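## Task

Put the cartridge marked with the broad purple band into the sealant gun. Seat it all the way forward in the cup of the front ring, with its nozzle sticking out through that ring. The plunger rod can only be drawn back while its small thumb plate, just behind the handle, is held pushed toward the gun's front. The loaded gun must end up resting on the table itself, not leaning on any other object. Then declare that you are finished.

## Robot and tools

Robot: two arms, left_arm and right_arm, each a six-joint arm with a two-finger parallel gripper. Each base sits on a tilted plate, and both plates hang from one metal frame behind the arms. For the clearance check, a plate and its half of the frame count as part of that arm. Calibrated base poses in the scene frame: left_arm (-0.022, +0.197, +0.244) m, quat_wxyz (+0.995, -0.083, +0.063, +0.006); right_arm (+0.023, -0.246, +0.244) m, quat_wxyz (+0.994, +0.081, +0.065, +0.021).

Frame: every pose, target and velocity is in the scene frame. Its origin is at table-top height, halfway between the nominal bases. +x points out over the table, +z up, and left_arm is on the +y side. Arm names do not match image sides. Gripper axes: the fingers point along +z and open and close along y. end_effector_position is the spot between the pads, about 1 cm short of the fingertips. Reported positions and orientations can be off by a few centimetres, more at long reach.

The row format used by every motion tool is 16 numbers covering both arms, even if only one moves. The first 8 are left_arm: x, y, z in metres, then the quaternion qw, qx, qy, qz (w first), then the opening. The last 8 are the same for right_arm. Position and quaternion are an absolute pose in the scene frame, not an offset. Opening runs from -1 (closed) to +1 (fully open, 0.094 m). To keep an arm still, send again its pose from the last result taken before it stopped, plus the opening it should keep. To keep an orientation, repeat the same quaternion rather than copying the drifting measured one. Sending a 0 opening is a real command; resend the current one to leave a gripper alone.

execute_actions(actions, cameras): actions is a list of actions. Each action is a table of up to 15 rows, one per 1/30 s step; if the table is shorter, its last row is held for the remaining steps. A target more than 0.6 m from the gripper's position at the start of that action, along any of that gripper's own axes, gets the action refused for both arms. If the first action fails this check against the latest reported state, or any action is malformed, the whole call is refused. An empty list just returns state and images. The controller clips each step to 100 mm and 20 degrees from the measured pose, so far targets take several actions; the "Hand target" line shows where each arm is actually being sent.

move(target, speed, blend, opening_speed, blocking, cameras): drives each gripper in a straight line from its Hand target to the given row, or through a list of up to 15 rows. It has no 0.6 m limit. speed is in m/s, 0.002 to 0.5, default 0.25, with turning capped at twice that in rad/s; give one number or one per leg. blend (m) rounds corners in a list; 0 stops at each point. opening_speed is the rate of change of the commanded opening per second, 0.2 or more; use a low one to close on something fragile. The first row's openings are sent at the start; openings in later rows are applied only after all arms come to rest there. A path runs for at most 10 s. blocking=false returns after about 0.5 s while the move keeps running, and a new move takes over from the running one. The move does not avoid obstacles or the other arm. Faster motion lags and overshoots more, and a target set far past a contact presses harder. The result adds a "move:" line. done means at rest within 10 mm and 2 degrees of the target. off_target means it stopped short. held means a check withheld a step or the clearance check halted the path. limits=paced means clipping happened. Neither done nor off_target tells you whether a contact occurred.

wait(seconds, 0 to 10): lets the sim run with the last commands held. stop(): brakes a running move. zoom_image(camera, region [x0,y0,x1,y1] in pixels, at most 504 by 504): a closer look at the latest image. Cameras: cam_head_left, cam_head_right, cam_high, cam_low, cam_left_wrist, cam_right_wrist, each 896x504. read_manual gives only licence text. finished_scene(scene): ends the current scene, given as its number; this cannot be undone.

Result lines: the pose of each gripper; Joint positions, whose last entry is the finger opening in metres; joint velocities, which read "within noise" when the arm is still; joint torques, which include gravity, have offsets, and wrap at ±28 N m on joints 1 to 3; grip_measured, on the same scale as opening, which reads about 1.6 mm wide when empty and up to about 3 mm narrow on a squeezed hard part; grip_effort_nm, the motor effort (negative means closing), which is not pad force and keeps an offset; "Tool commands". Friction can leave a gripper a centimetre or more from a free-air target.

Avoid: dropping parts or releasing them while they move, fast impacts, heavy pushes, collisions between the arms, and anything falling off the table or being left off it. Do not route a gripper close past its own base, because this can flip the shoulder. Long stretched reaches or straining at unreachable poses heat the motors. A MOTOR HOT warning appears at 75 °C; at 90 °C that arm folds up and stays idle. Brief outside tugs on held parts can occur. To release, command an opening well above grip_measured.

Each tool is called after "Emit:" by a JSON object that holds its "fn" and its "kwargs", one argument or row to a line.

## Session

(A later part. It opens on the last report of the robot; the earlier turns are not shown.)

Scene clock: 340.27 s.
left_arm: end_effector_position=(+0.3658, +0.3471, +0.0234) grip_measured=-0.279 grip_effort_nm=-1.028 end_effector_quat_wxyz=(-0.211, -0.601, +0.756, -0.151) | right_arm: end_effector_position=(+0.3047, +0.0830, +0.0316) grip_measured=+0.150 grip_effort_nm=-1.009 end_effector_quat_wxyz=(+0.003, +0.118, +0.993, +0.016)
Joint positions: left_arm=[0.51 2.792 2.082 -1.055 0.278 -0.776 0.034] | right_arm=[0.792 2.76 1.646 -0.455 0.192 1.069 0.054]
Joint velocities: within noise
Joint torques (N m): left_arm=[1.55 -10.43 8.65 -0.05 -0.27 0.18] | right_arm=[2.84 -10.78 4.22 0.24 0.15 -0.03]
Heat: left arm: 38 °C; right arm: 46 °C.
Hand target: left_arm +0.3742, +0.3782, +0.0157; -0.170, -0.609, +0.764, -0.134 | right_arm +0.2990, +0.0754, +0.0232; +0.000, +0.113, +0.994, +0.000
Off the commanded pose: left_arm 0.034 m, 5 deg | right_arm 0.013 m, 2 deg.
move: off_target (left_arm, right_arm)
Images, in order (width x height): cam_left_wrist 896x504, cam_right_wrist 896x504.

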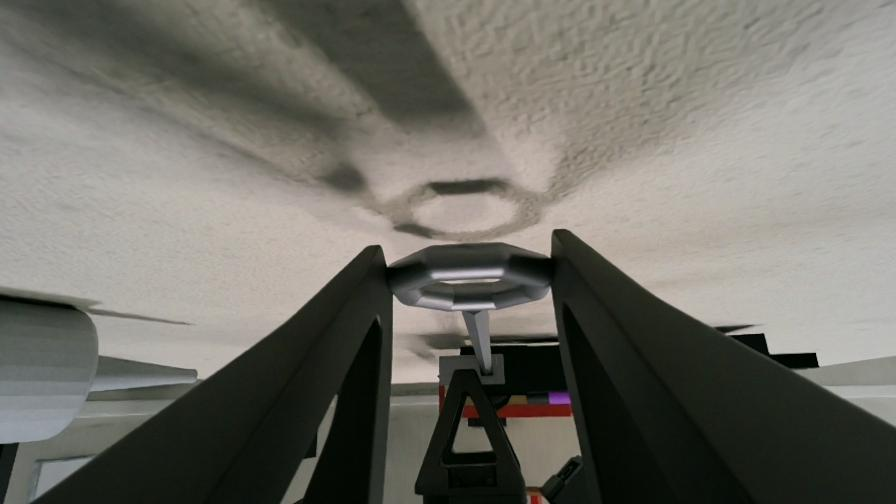

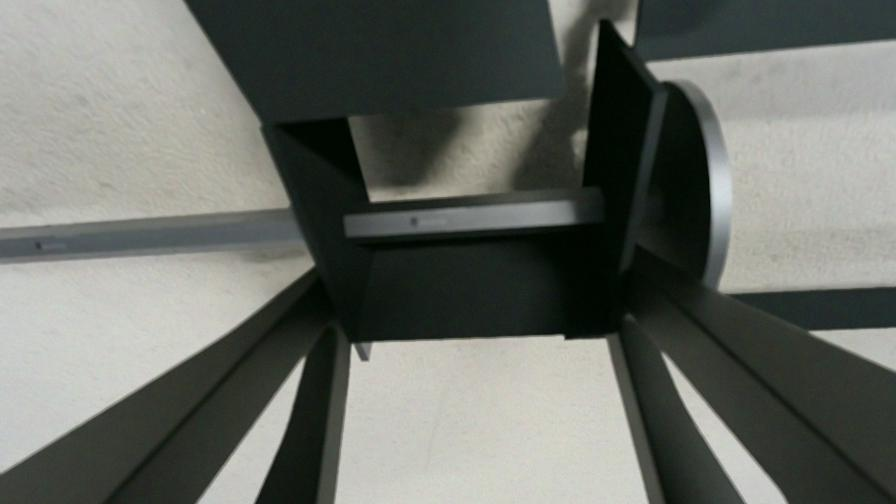

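Emit:
{"fn": "move", "kwargs": {
  "target": [0.3665, 0.350, 0.0200, -0.205, -0.603, 0.757, -0.148, -0.6, 0.3035, 0.081, 0.029, 0, 0.1132, 0.9936, 0, 0.0],
  "cameras": ["cam_right_wrist","cam_left_wrist"],
  "speed": 0.04
}}

Scene clock: 345.67 s.
left_arm: end_effector_position=(+0.3652, +0.3456, +0.0236) grip_measured=-0.279 grip_effort_nm=-1.028 end_effector_quat_wxyz=(-0.213, -0.601, +0.756, -0.152) | right_arm: end_effector_position=(+0.3058, +0.0852, +0.0329) grip_measured=+0.150 grip_effort_nm=-1.009 end_effector_quat_wxyz=(+0.000, +0.118, +0.993, +0.016)
Joint positions: left_arm=[0.509 2.792 2.08 -1.057 0.281 -0.775 0.034] | right_arm=[0.792 2.764 1.663 -0.471 0.187 1.068 0.054]
Joint velocities: within noise
Joint torques (N m): left_arm=[-0.85 -11.21 4.41 -0.23 0.09 -0.01] | right_arm=[3.12 -10.96 5.91 0.01 0.18 -0.02]
Heat: left arm: 37 °C; right arm: 46 °C.
Hand target: left_arm +0.3664, +0.3501, +0.0201; -0.205, -0.603, +0.757, -0.148 | right_arm +0.3035, +0.0809, +0.0291; +0.000, +0.113, +0.994, +0.000
Off the commanded pose: left_arm 0.006 m, 1 deg | right_arm 0.006 m, 2 deg.
move: done
Images, in order (width x height): cam_left_wrist 896x504, cam_right_wrist 896x504.

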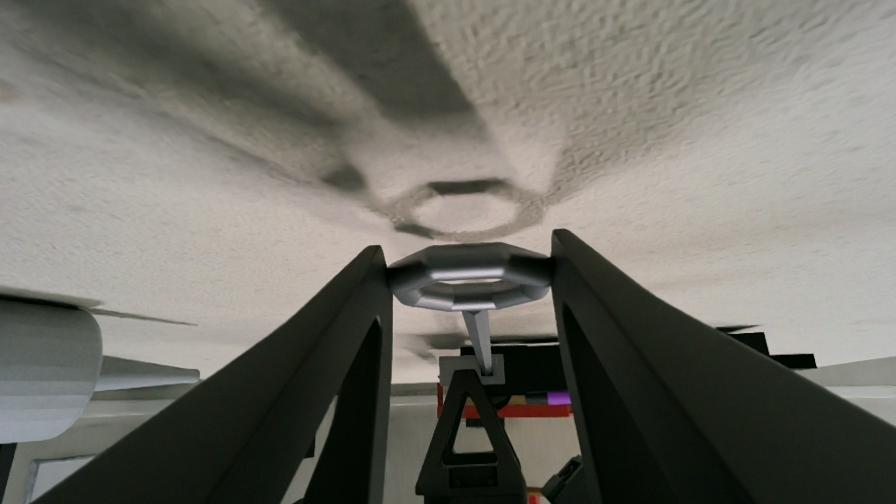

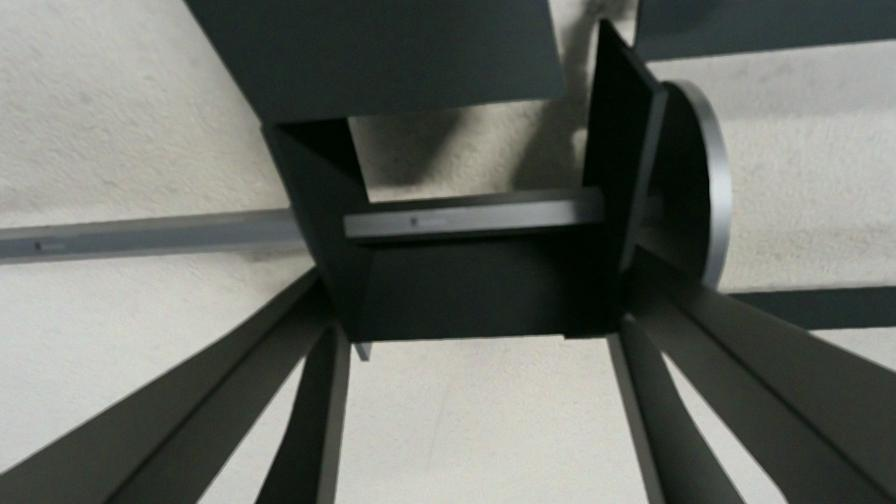

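Emit:
{"fn": "move", "kwargs": {
  "target": [
    [0.3665, 0.350, 0.0200, -0.205, -0.603, 0.757, -0.148, 0.3, 0.3035, 0.081, 0.029, 0, 0.1132, 0.9936, 0, 0.0],
    [0.375, 0.375, 0.10, -0.205, -0.603, 0.757, -0.148, 0.3, 0.3035, 0.081, 0.029, 0, 0.1132, 0.9936, 0, 0.0]
  ],
  "cameras": ["cam_right_wrist","cam_left_wrist"],
  "speed": 0.1
}}

Emit:
{"fn": "move", "kwargs": {
  "target": [
    [0.375, 0.375, 0.10, -0.205, -0.603, 0.757, -0.148, 0.3, 0.3035, 0.081, 0.029, 0, 0.1132, 0.9936, 0, 0.24]
  ],
  "cameras": ["cam_right_wrist","cam_left_wrist"],
  "speed": 0.1,
  "opening_speed": 0.3
}}

Scene clock: 352.87 s.
left_arm: end_effector_position=(+0.3623, +0.3608, +0.0743) grip_measured=+0.297 grip_effort_nm=0.134 end_effector_quat_wxyz=(-0.232, -0.603, +0.749, -0.144) | right_arm: end_effector_position=(+0.3045, +0.0838, +0.0328) grip_measured=+0.150 grip_effort_nm=-1.013 end_effector_quat_wxyz=(-0.002, +0.117, +0.993, +0.013)
Joint positions: left_arm=[0.528 2.711 2.129 -1.231 0.27 -0.766 0.061] | right_arm=[0.792 2.764 1.663 -0.479 0.187 1.068 0.054]
Joint velocities: within noise
Joint torques (N m): left_arm=[-0.75 -16.13 6.49 -0.66 0.1 0.12] | right_arm=[3.11 -10.97 6.05 0.06 0.18 -0.01]
Heat: left arm: 38 °C; right arm: 47 °C.
Hand target: left_arm +0.3743, +0.3745, +0.0995; -0.205, -0.603, +0.757, -0.148 | right_arm +0.3036, +0.0810, +0.0292; +0.000, +0.113, +0.994, +0.001
Off the commanded pose: left_arm 0.032 m, 3 deg | right_arm 0.005 m, 2 deg.
move: off_target (left_arm)
Images, in order (width x height): cam_left_wrist 896x504, cam_right_wrist 896x504.

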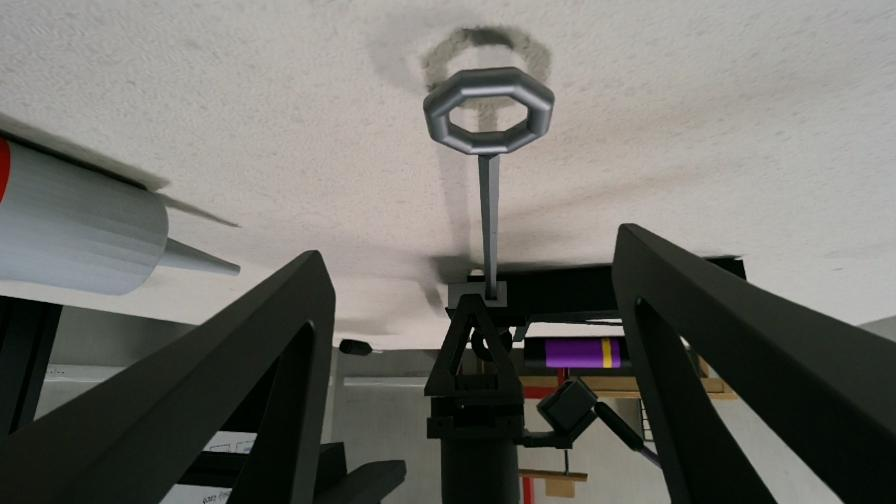

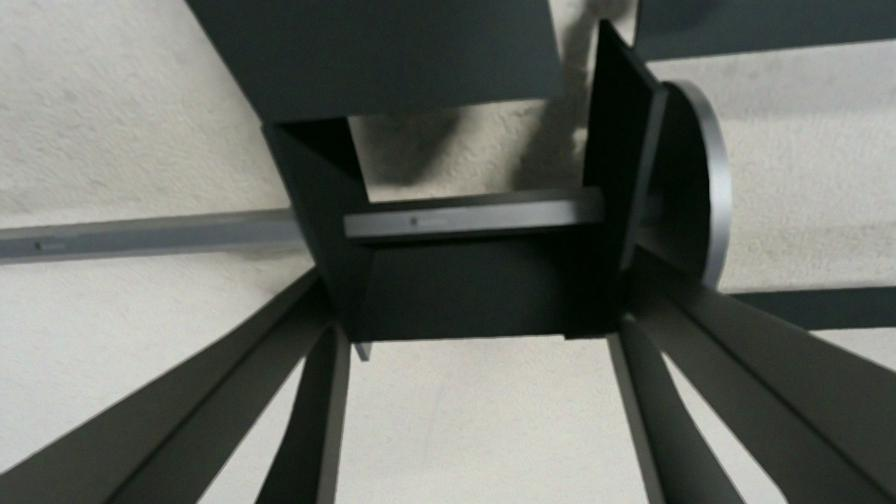

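Scene clock: 353.87 s.
left_arm: end_effector_position=(+0.3621, +0.3608, +0.0743) grip_measured=+0.297 grip_effort_nm=0.144 end_effector_quat_wxyz=(-0.233, -0.603, +0.749, -0.144) | right_arm: end_effector_position=(+0.3046, +0.0836, +0.0328) grip_measured=+0.240 grip_effort_nm=0.012 end_effector_quat_wxyz=(-0.002, +0.117, +0.993, +0.013)
Joint positions: left_arm=[0.528 2.711 2.129 -1.232 0.27 -0.766 0.061] | right_arm=[0.792 2.764 1.663 -0.479 0.188 1.068 0.058]
Joint velocities: within noise
Joint torques (N m): left_arm=[-0.69 -16.02 6.41 -0.67 0.11 0.13] | right_arm=[3.08 -11.04 5.98 0.07 0.18 0]
Heat: left arm: 39 °C; right arm: 48 °C.
Hand target: left_arm +0.3743, +0.3745, +0.0995; -0.205, -0.603, +0.757, -0.148 | right_arm +0.3035, +0.0810, +0.0291; +0.000, +0.113, +0.994, +0.001
Off the commanded pose: left_arm 0.032 m, 3 deg | right_arm 0.005 m, 2 deg.
move: off_target (left_arm)
Images, in order (width x height): cam_left_wrist 896x504, cam_right_wrist 896x504.

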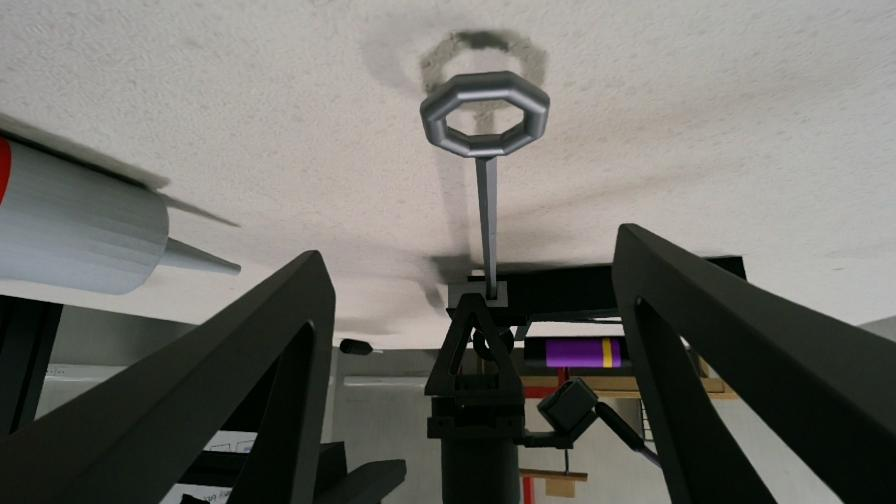

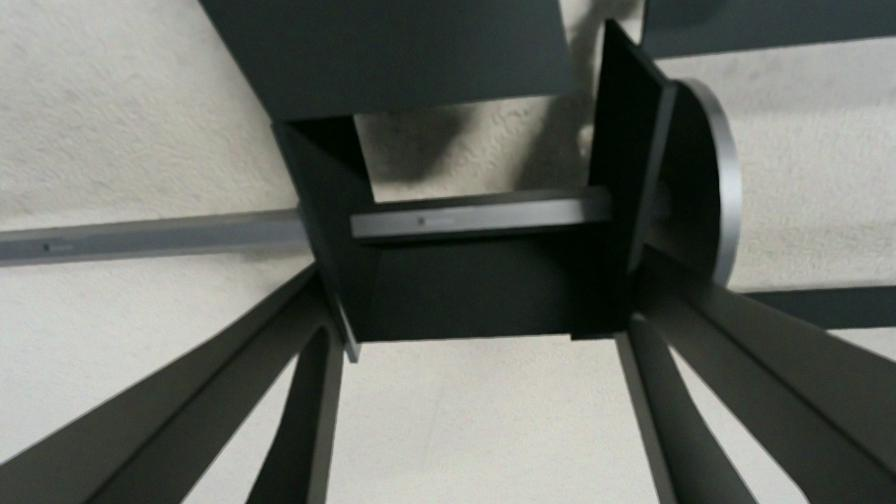

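Emit:
{"fn": "move", "kwargs": {
  "target": [
    [0.36, 0.34, 0.15, -0.1359, -0.6131, 0.7707, -0.1081, 0.3, 0.3045, 0.082, 0.15, 0, 0.1132, 0.9936, 0, 0.24]
  ],
  "speed": 0.1
}}

Scene clock: 358.30 s.
left_arm: end_effector_position=(+0.3479, +0.3357, +0.1314) grip_measured=+0.297 grip_effort_nm=0.139 end_effector_quat_wxyz=(-0.166, -0.611, +0.767, -0.105) | right_arm: end_effector_position=(+0.3021, +0.0743, +0.1219) grip_measured=+0.240 grip_effort_nm=0.007 end_effector_quat_wxyz=(-0.013, +0.120, +0.993, -0.008)
Joint positions: left_arm=[0.446 2.336 1.665 -0.999 0.182 -0.868 0.061] | right_arm=[0.828 2.541 1.636 -0.73 0.193 1.119 0.058]
Joint velocities: within noise
Joint torques (N m): left_arm=[-2.17 -14.86 4.04 -0.08 0.09 -0.11] | right_arm=[5 -16.9 6.34 -0.28 0.11 0.08]
Heat: left arm: 43 °C; right arm: 49 °C.
Hand target: left_arm +0.3596, +0.3398, +0.1498; -0.136, -0.613, +0.770, -0.108 | right_arm +0.3044, +0.0819, +0.1488; +0.000, +0.113, +0.994, +0.001
Off the commanded pose: left_arm 0.023 m, 4 deg | right_arm 0.029 m, 2 deg.
move: off_target (left_arm, right_arm)

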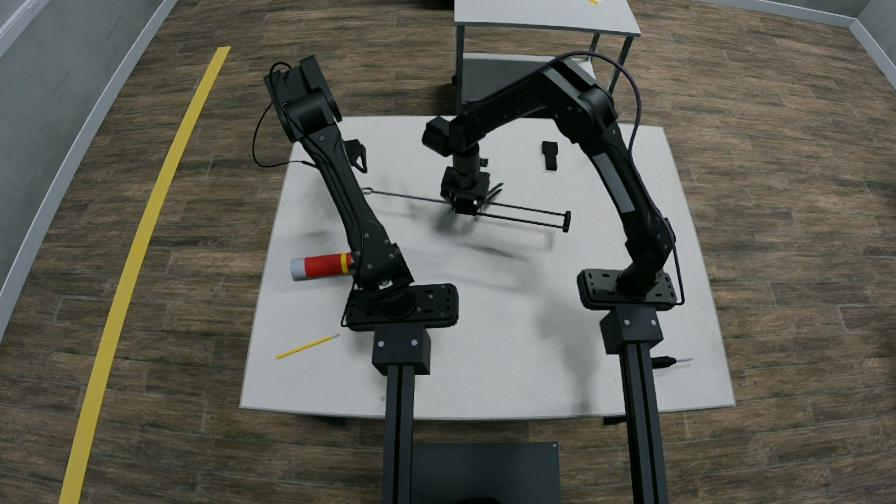

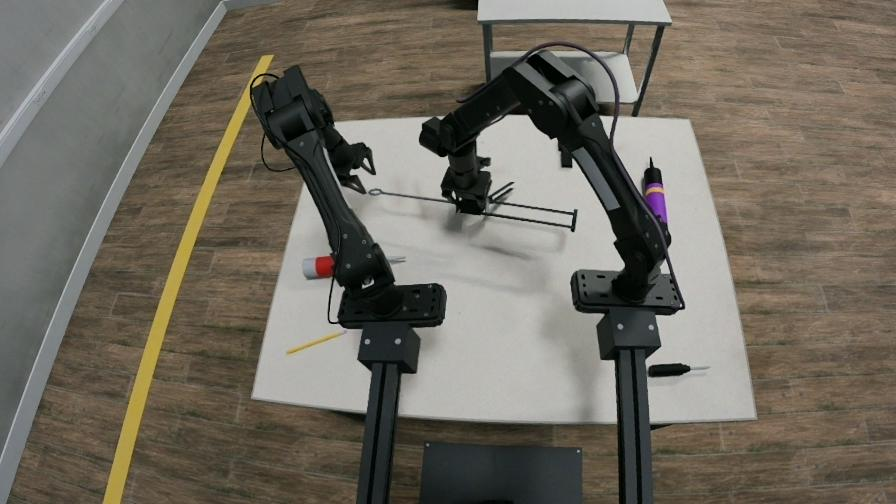

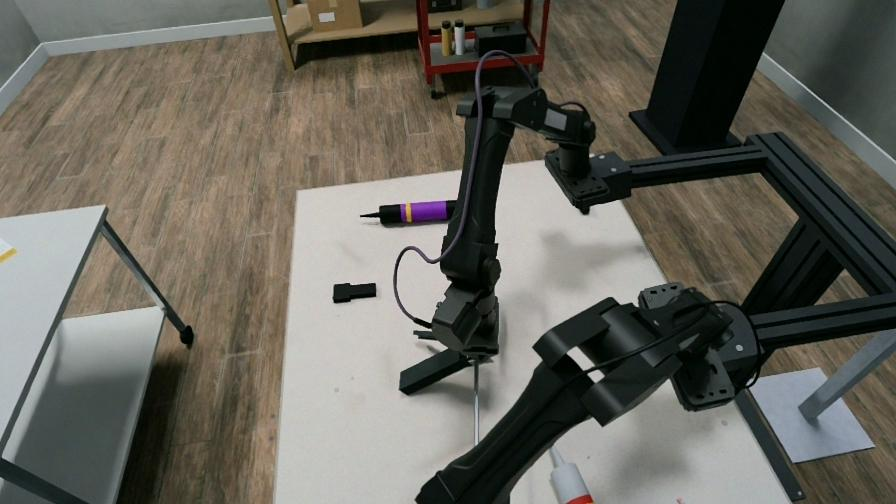

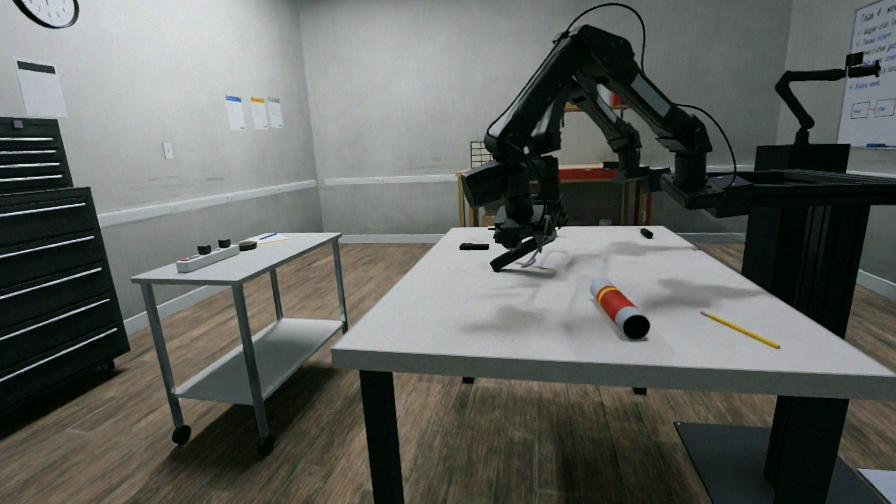

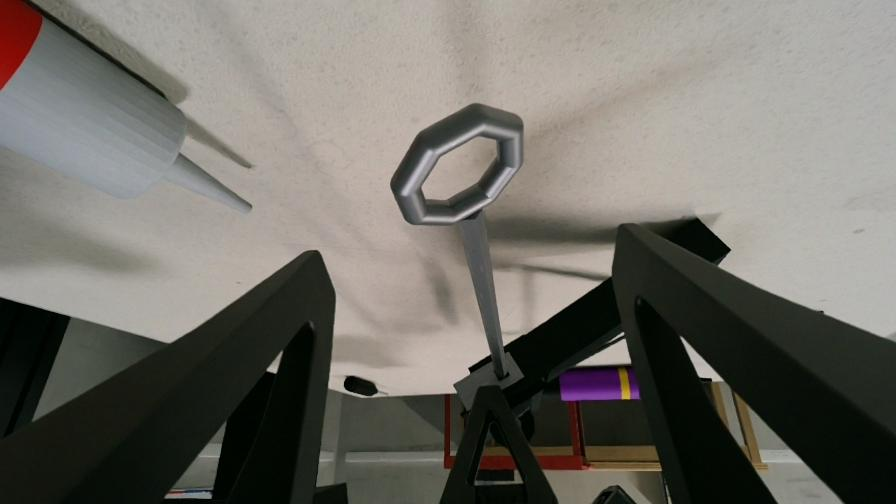

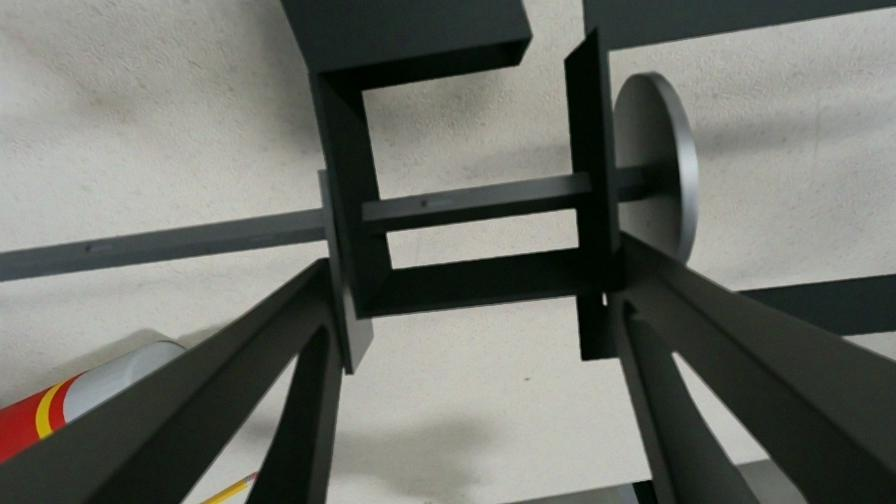

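Emit:
{"fn": "move", "kwargs": {
  "target": [
    [0.36, 0.34, 0.15, -0.1359, -0.6131, 0.7707, -0.1081, 0.3, 0.3065, 0.086, 0.05, 0, 0.1132, 0.9936, 0, 0.2]
  ],
  "speed": 0.06
}}

Scene clock: 363.07 s.
left_arm: end_effector_position=(+0.3482, +0.3360, +0.1312) grip_measured=+0.297 grip_effort_nm=0.144 end_effector_quat_wxyz=(-0.165, -0.611, +0.767, -0.104) | right_arm: end_effector_position=(+0.2933, +0.0784, +0.0474) grip_measured=+0.207 grip_effort_nm=-0.359 end_effector_quat_wxyz=(-0.015, +0.111, +0.994, -0.011)
Joint positions: left_arm=[0.446 2.336 1.665 -0.997 0.181 -0.868 0.061] | right_arm=[0.813 2.733 1.664 -0.57 0.193 1.089 0.057]
Joint velocities: within noise
Joint torques (N m): left_arm=[-2.17 -14.76 4.03 -0.14 0.07 -0.09] | right_arm=[2.4 -11.84 7.17 0.27 0.13 -0.09]
Heat: left arm: 45 °C; right arm: 51 °C.
Hand target: left_arm +0.3596, +0.3399, +0.1497; -0.136, -0.613, +0.771, -0.108 | right_arm +0.3063, +0.0857, +0.0505; +0.000, +0.113, +0.994, +0.000
Off the commanded pose: left_arm 0.023 m, 3 deg | right_arm 0.015 m, 2 deg.
move: off_target (left_arm, right_arm)

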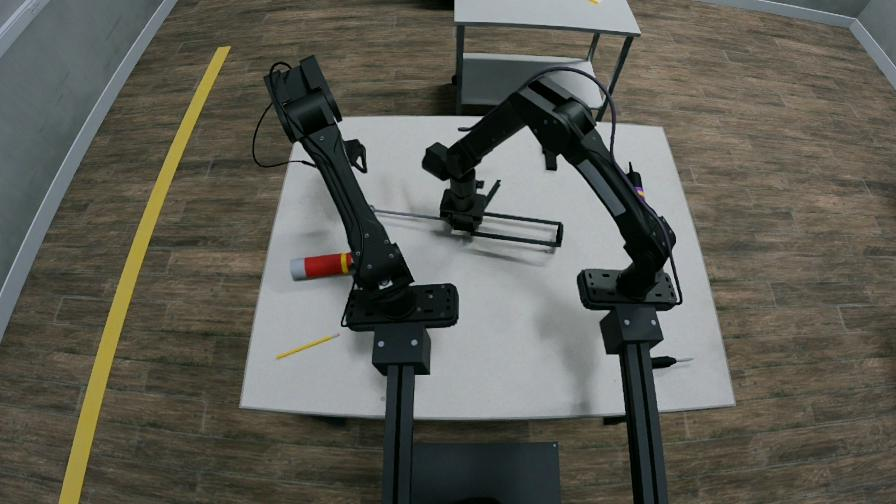

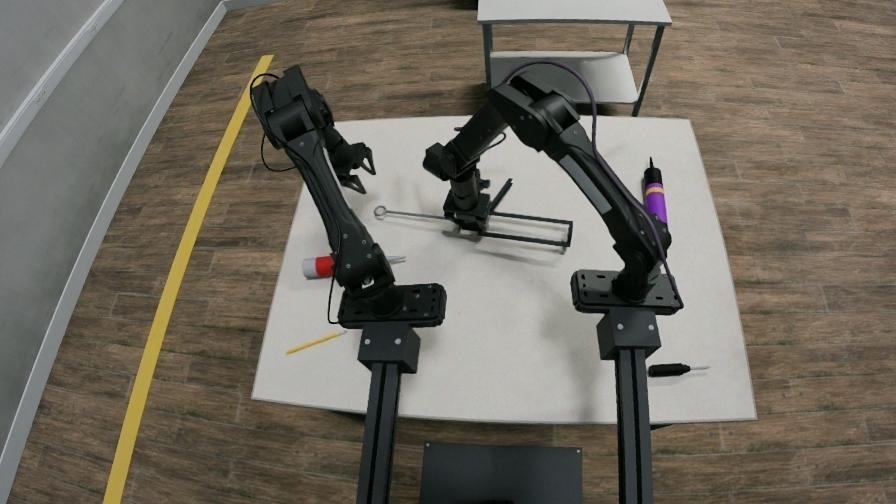

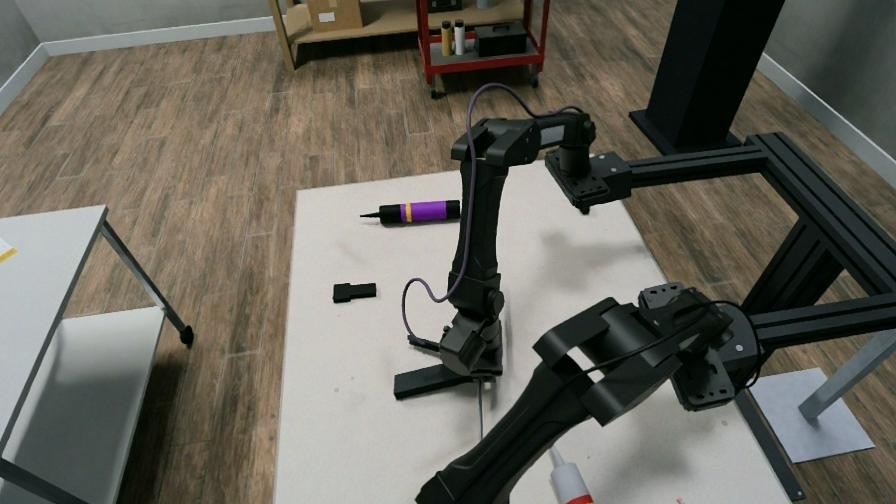

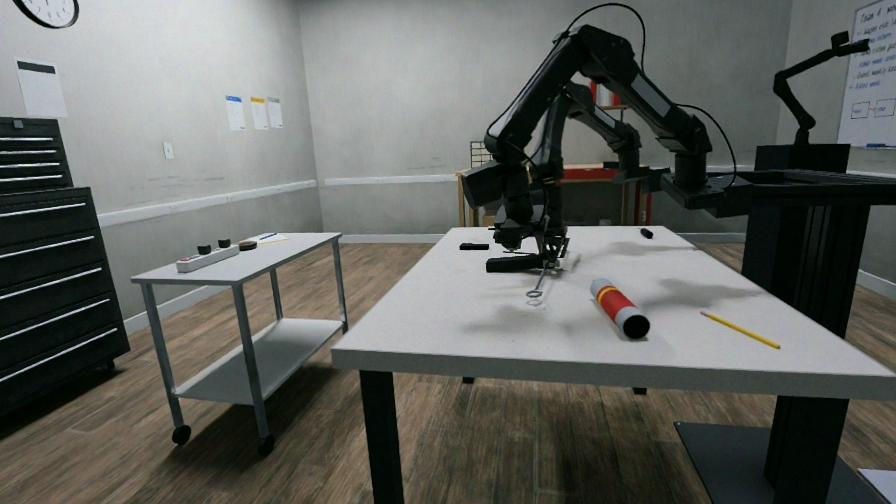

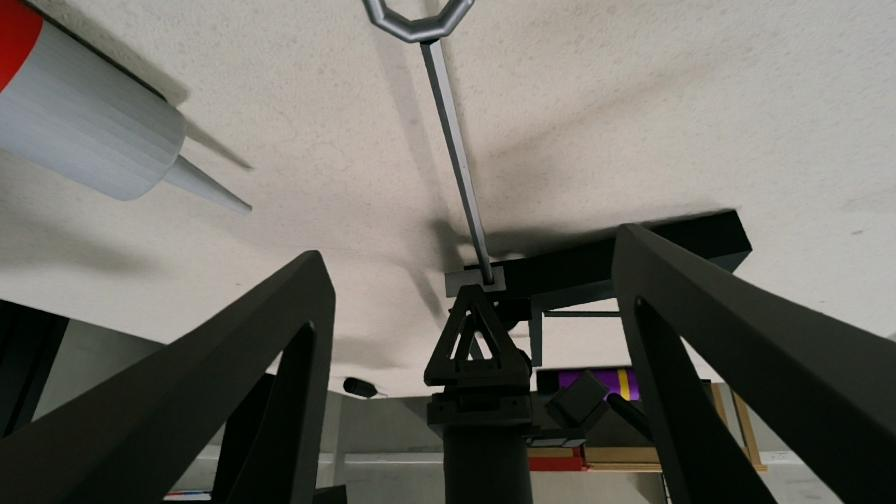

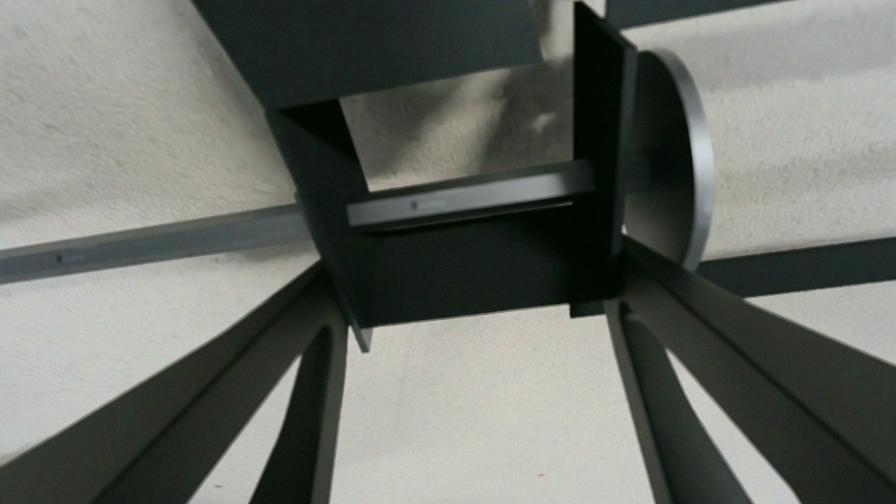

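Emit:
{"fn": "move", "kwargs": {
  "target": [
    [0.36, 0.34, 0.15, -0.1359, -0.6131, 0.7707, -0.1081, 0.3, 0.3045, 0.086, 0.028, 0, 0.1132, 0.9936, 0, 0.2]
  ],
  "cameras": ["cam_low","cam_right_wrist","cam_left_wrist"],
  "speed": 0.04
}}

Emit:
{"fn": "zoom_image", "kwargs": {
  "camera": "cam_low",
  "region": [460, 195, 620, 325]
}}

Scene clock: 366.60 s.
left_arm: end_effector_position=(+0.3483, +0.3361, +0.1312) grip_measured=+0.297 grip_effort_nm=0.149 end_effector_quat_wxyz=(-0.165, -0.611, +0.767, -0.104) | right_arm: end_effector_position=(+0.2935, +0.0798, +0.0365) grip_measured=+0.207 grip_effort_nm=-0.364 end_effector_quat_wxyz=(-0.016, +0.111, +0.994, -0.012)
Joint positions: left_arm=[0.446 2.336 1.665 -0.997 0.181 -0.868 0.061] | right_arm=[0.81 2.769 1.687 -0.559 0.193 1.086 0.057]
Joint velocities: within noise
Joint torques (N m): left_arm=[-2.17 -14.84 4.07 -0.11 0.08 -0.12] | right_arm=[2.14 -10.17 6.48 0.58 0.14 -0.11]
Heat: left arm: 46 °C; right arm: 50 °C.
Hand target: left_arm +0.3597, +0.3398, +0.1497; -0.136, -0.613, +0.771, -0.108 | right_arm +0.3042, +0.0856, +0.0287; +0.000, +0.113, +0.994, +0.000
Off the commanded pose: left_arm 0.022 m, 3 deg | right_arm 0.015 m, 2 deg.
move: off_target (left_arm, right_arm)
Images, in order (width x height): cam_low 896x504, cam_left_wrist 896x504, cam_right_wrist 896x504.

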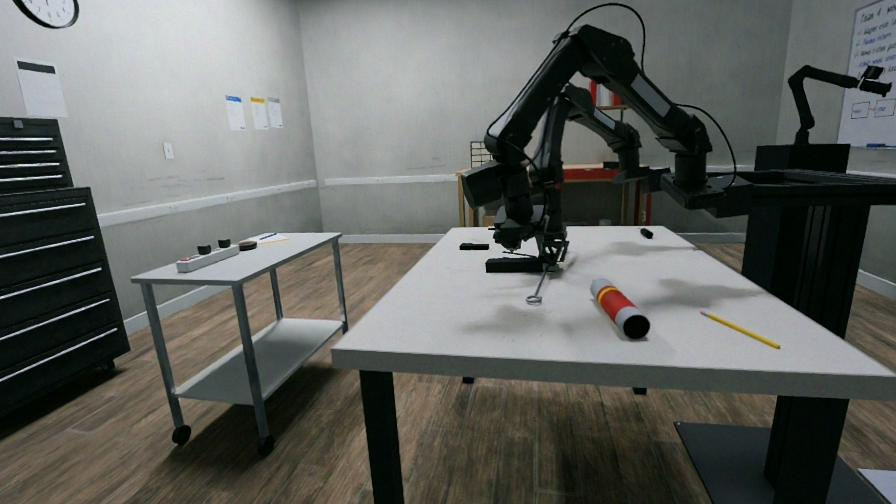

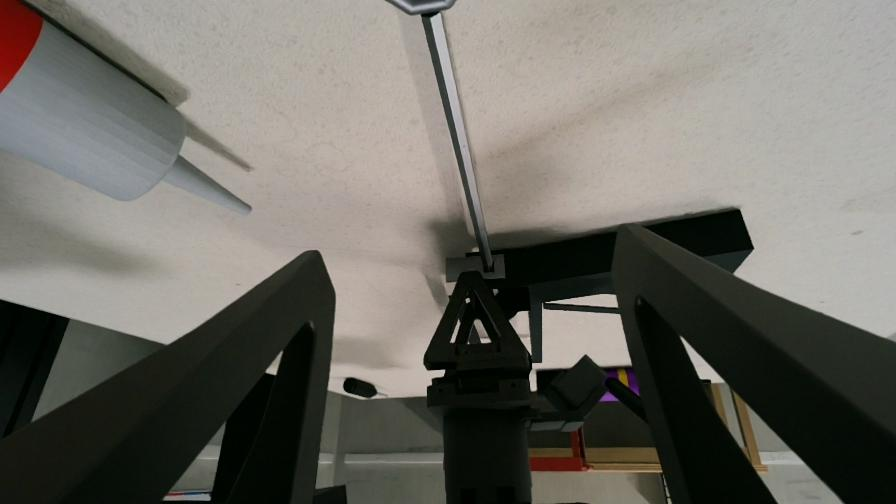

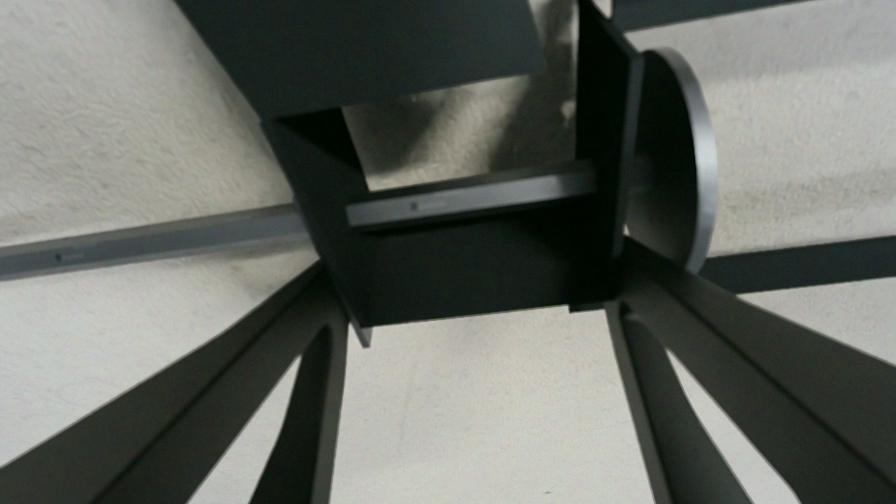

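Scaled by 3.150 from the camera's 896x504 image, which has a finer 1280x720 frame.

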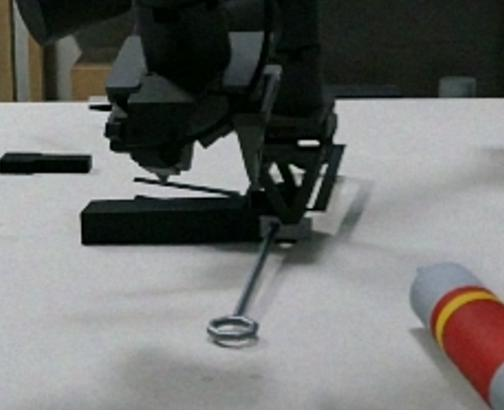

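Emit:
{"fn": "move", "kwargs": {
  "target": [
    [0.36, 0.34, 0.15, -0.1359, -0.6131, 0.7707, -0.1081, 0.3, 0.3065, 0.094, 0.028, 0, 0.1132, 0.9936, 0, 0.4]
  ],
  "cameras": ["cam_right_wrist"],
  "speed": 0.04,
  "opening_speed": 0.2
}}

Scene clock: 373.47 s.
left_arm: end_effector_position=(+0.3483, +0.3361, +0.1312) grip_measured=+0.297 grip_effort_nm=0.144 end_effector_quat_wxyz=(-0.165, -0.612, +0.767, -0.104) | right_arm: end_effector_position=(+0.2986, +0.0866, +0.0330) grip_measured=+0.397 grip_effort_nm=0.173 end_effector_quat_wxyz=(-0.014, +0.112, +0.994, -0.010)
Joint positions: left_arm=[0.446 2.336 1.665 -0.997 0.181 -0.869 0.061] | right_arm=[0.81 2.8 1.742 -0.577 0.194 1.086 0.066]
Joint velocities: within noise
Joint torques (N m): left_arm=[-2.18 -14.78 4.05 -0.11 0.05 -0.11] | right_arm=[2.85 -10.96 6.67 0.48 0.12 -0.03]
Heat: left arm: 47 °C; right arm: 49 °C.
Hand target: left_arm +0.3596, +0.3398, +0.1497; -0.137, -0.613, +0.770, -0.108 | right_arm +0.3064, +0.0938, +0.0285; +0.000, +0.113, +0.994, +0.000
Off the commanded pose: left_arm 0.022 m, 3 deg | right_arm 0.012 m, 2 deg.
move: off_target (left_arm, right_arm)
Images, in order (width x height): cam_right_wrist 896x504.

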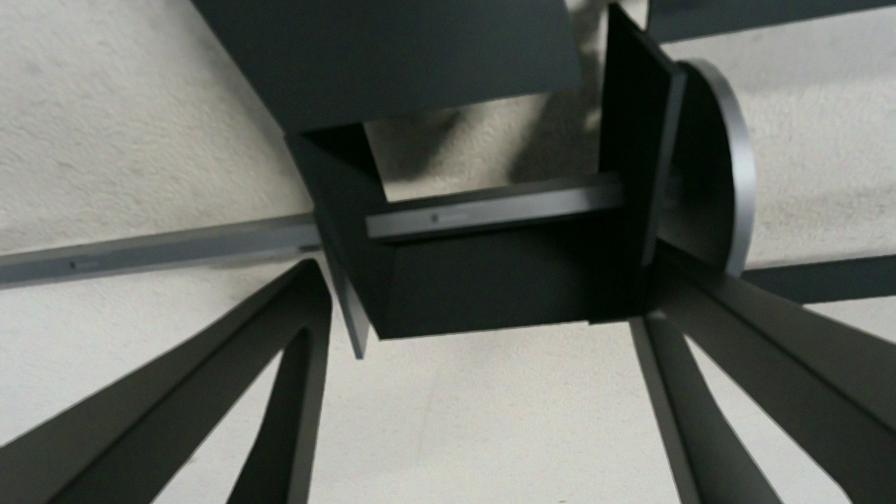

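Emit:
{"fn": "move", "kwargs": {
  "target": [
    [0.36, 0.34, 0.15, -0.1359, -0.6131, 0.7707, -0.1081, 0.3, 0.3065, 0.096, 0.028, 0, 0.1132, 0.9936, 0, 0.5],
    [0.36, 0.34, 0.15, -0.1359, -0.6131, 0.7707, -0.1081, 0.3, 0.3065, 0.094, 0.065, 0, 0.1132, 0.9936, 0, 0.5]
  ],
  "cameras": ["cam_right_wrist","cam_low","cam_left_wrist"],
  "speed": 0.04
}}

Emit:
{"fn": "zoom_image", "kwargs": {
  "camera": "cam_low",
  "region": [460, 195, 620, 325]
}}

Scene clock: 380.03 s.
left_arm: end_effector_position=(+0.3484, +0.3362, +0.1312) grip_measured=+0.297 grip_effort_nm=0.144 end_effector_quat_wxyz=(-0.165, -0.612, +0.767, -0.104) | right_arm: end_effector_position=(+0.3032, +0.0877, +0.0466) grip_measured=+0.497 grip_effort_nm=0.164 end_effector_quat_wxyz=(-0.012, +0.116, +0.993, -0.006)
Joint positions: left_arm=[0.446 2.336 1.665 -0.996 0.181 -0.869 0.061] | right_arm=[0.81 2.765 1.735 -0.596 0.193 1.093 0.07]
Joint velocities: within noise
Joint torques (N m): left_arm=[-2.04 -14.89 4 -0.12 0.08 -0.13] | right_arm=[4.4 -16.44 4.05 0.02 0.11 0.06]
Heat: left arm: 48 °C; right arm: 49 °C.
Hand target: left_arm +0.3596, +0.3399, +0.1497; -0.136, -0.613, +0.771, -0.108 | right_arm +0.3063, +0.0940, +0.0644; +0.000, +0.113, +0.994, +0.000
Off the commanded pose: left_arm 0.022 m, 3 deg | right_arm 0.020 m, 2 deg.
move: off_target (left_arm, right_arm)
Images, in order (width x height): cam_low 896x504, cam_left_wrist 896x504, cam_right_wrist 896x504.

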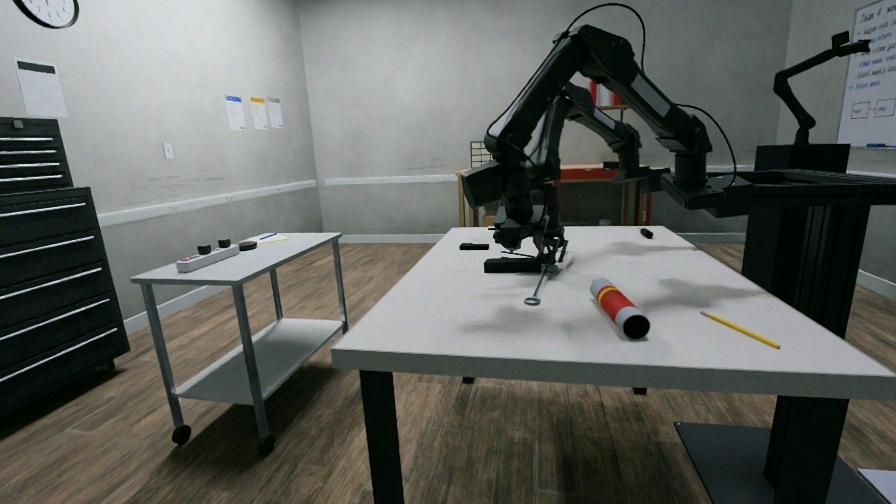

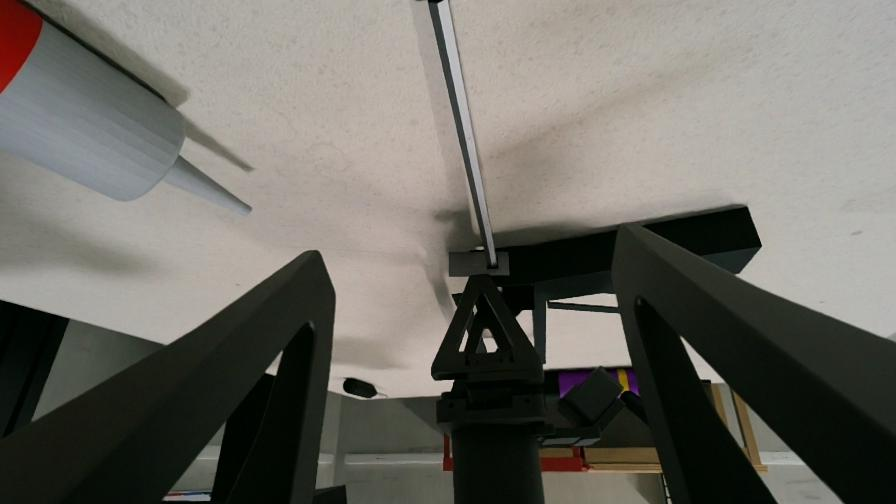

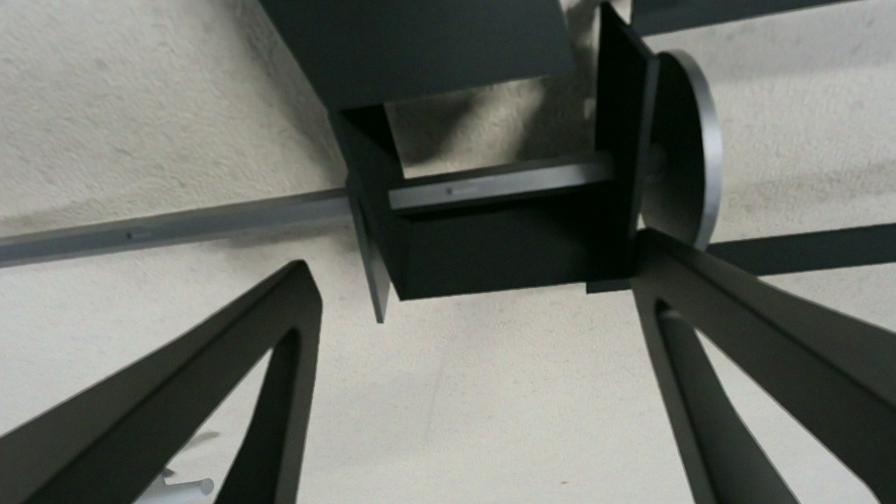

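Scaled by 3.150 from the camera's 896x504 image, which has a finer 1280x720 frame.

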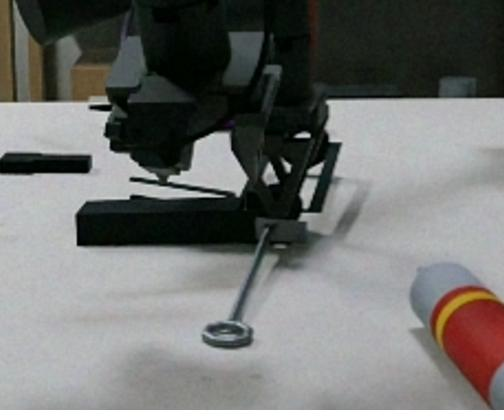

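Emit:
{"fn": "move", "kwargs": {
  "target": [
    [0.33, 0.34, 0.22, -0.1359, -0.6131, 0.7707, -0.1081, 0.3, 0.3065, 0.094, 0.18, 0, 0.1132, 0.9936, 0, 0.5]
  ],
  "cameras": ["cam_right_wrist","cam_low","cam_head_right"],
  "speed": 0.1
}}

Scene clock: 384.40 s.
left_arm: end_effector_position=(+0.3310, +0.3350, +0.2020) grip_measured=+0.297 grip_effort_nm=0.144 end_effector_quat_wxyz=(-0.150, -0.612, +0.769, -0.107) | right_arm: end_effector_position=(+0.3017, +0.0848, +0.1583) grip_measured=+0.497 grip_effort_nm=0.159 end_effector_quat_wxyz=(-0.015, +0.115, +0.993, -0.014)
Joint positions: left_arm=[0.446 2.106 1.566 -1.096 0.18 -0.869 0.061] | right_arm=[0.861 2.506 1.727 -0.875 0.193 1.147 0.07]
Joint velocities: within noise
Joint torques (N m): left_arm=[-0.51 -13.67 4.72 -0.34 0.04 0.08] | right_arm=[4.45 -15.54 7.36 -0.04 0.11 0.1]
Heat: left arm: 49 °C; right arm: 52 °C.
Hand target: left_arm +0.3300, +0.3398, +0.2193; -0.136, -0.613, +0.771, -0.108 | right_arm +0.3061, +0.0938, +0.1797; +0.000, +0.113, +0.994, +0.000
Off the commanded pose: left_arm 0.019 m, 2 deg | right_arm 0.024 m, 2 deg.
move: off_target (left_arm, right_arm)
Images, in order (width x height): cam_head_right 896x504, cam_low 896x504, cam_right_wrist 896x504.

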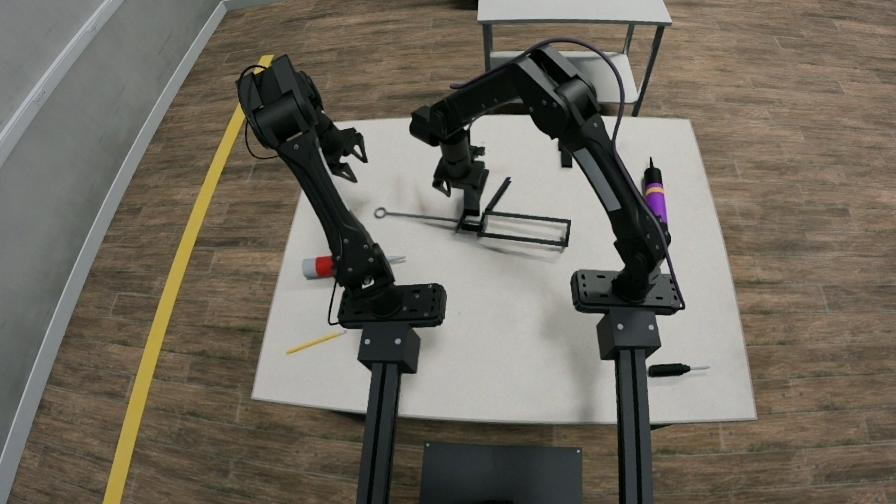

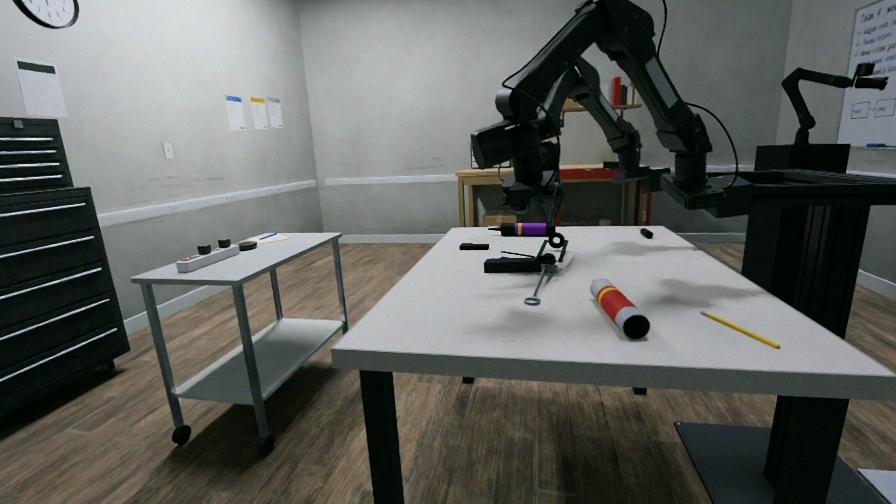

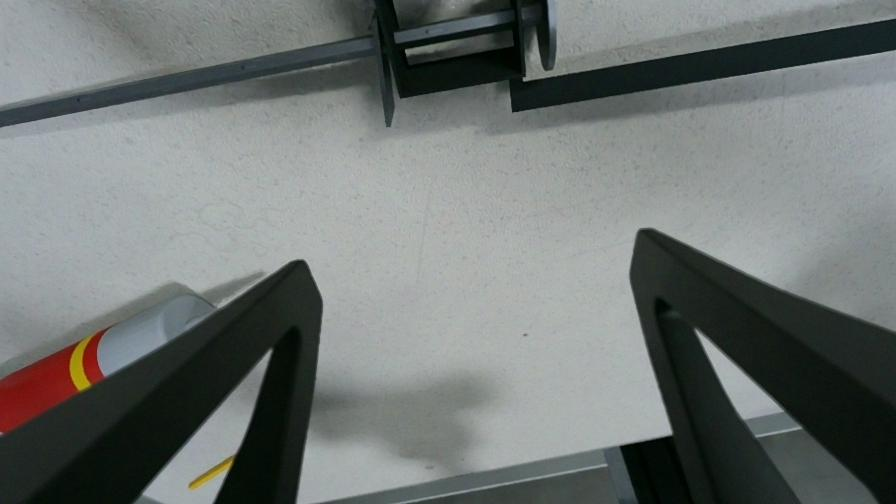

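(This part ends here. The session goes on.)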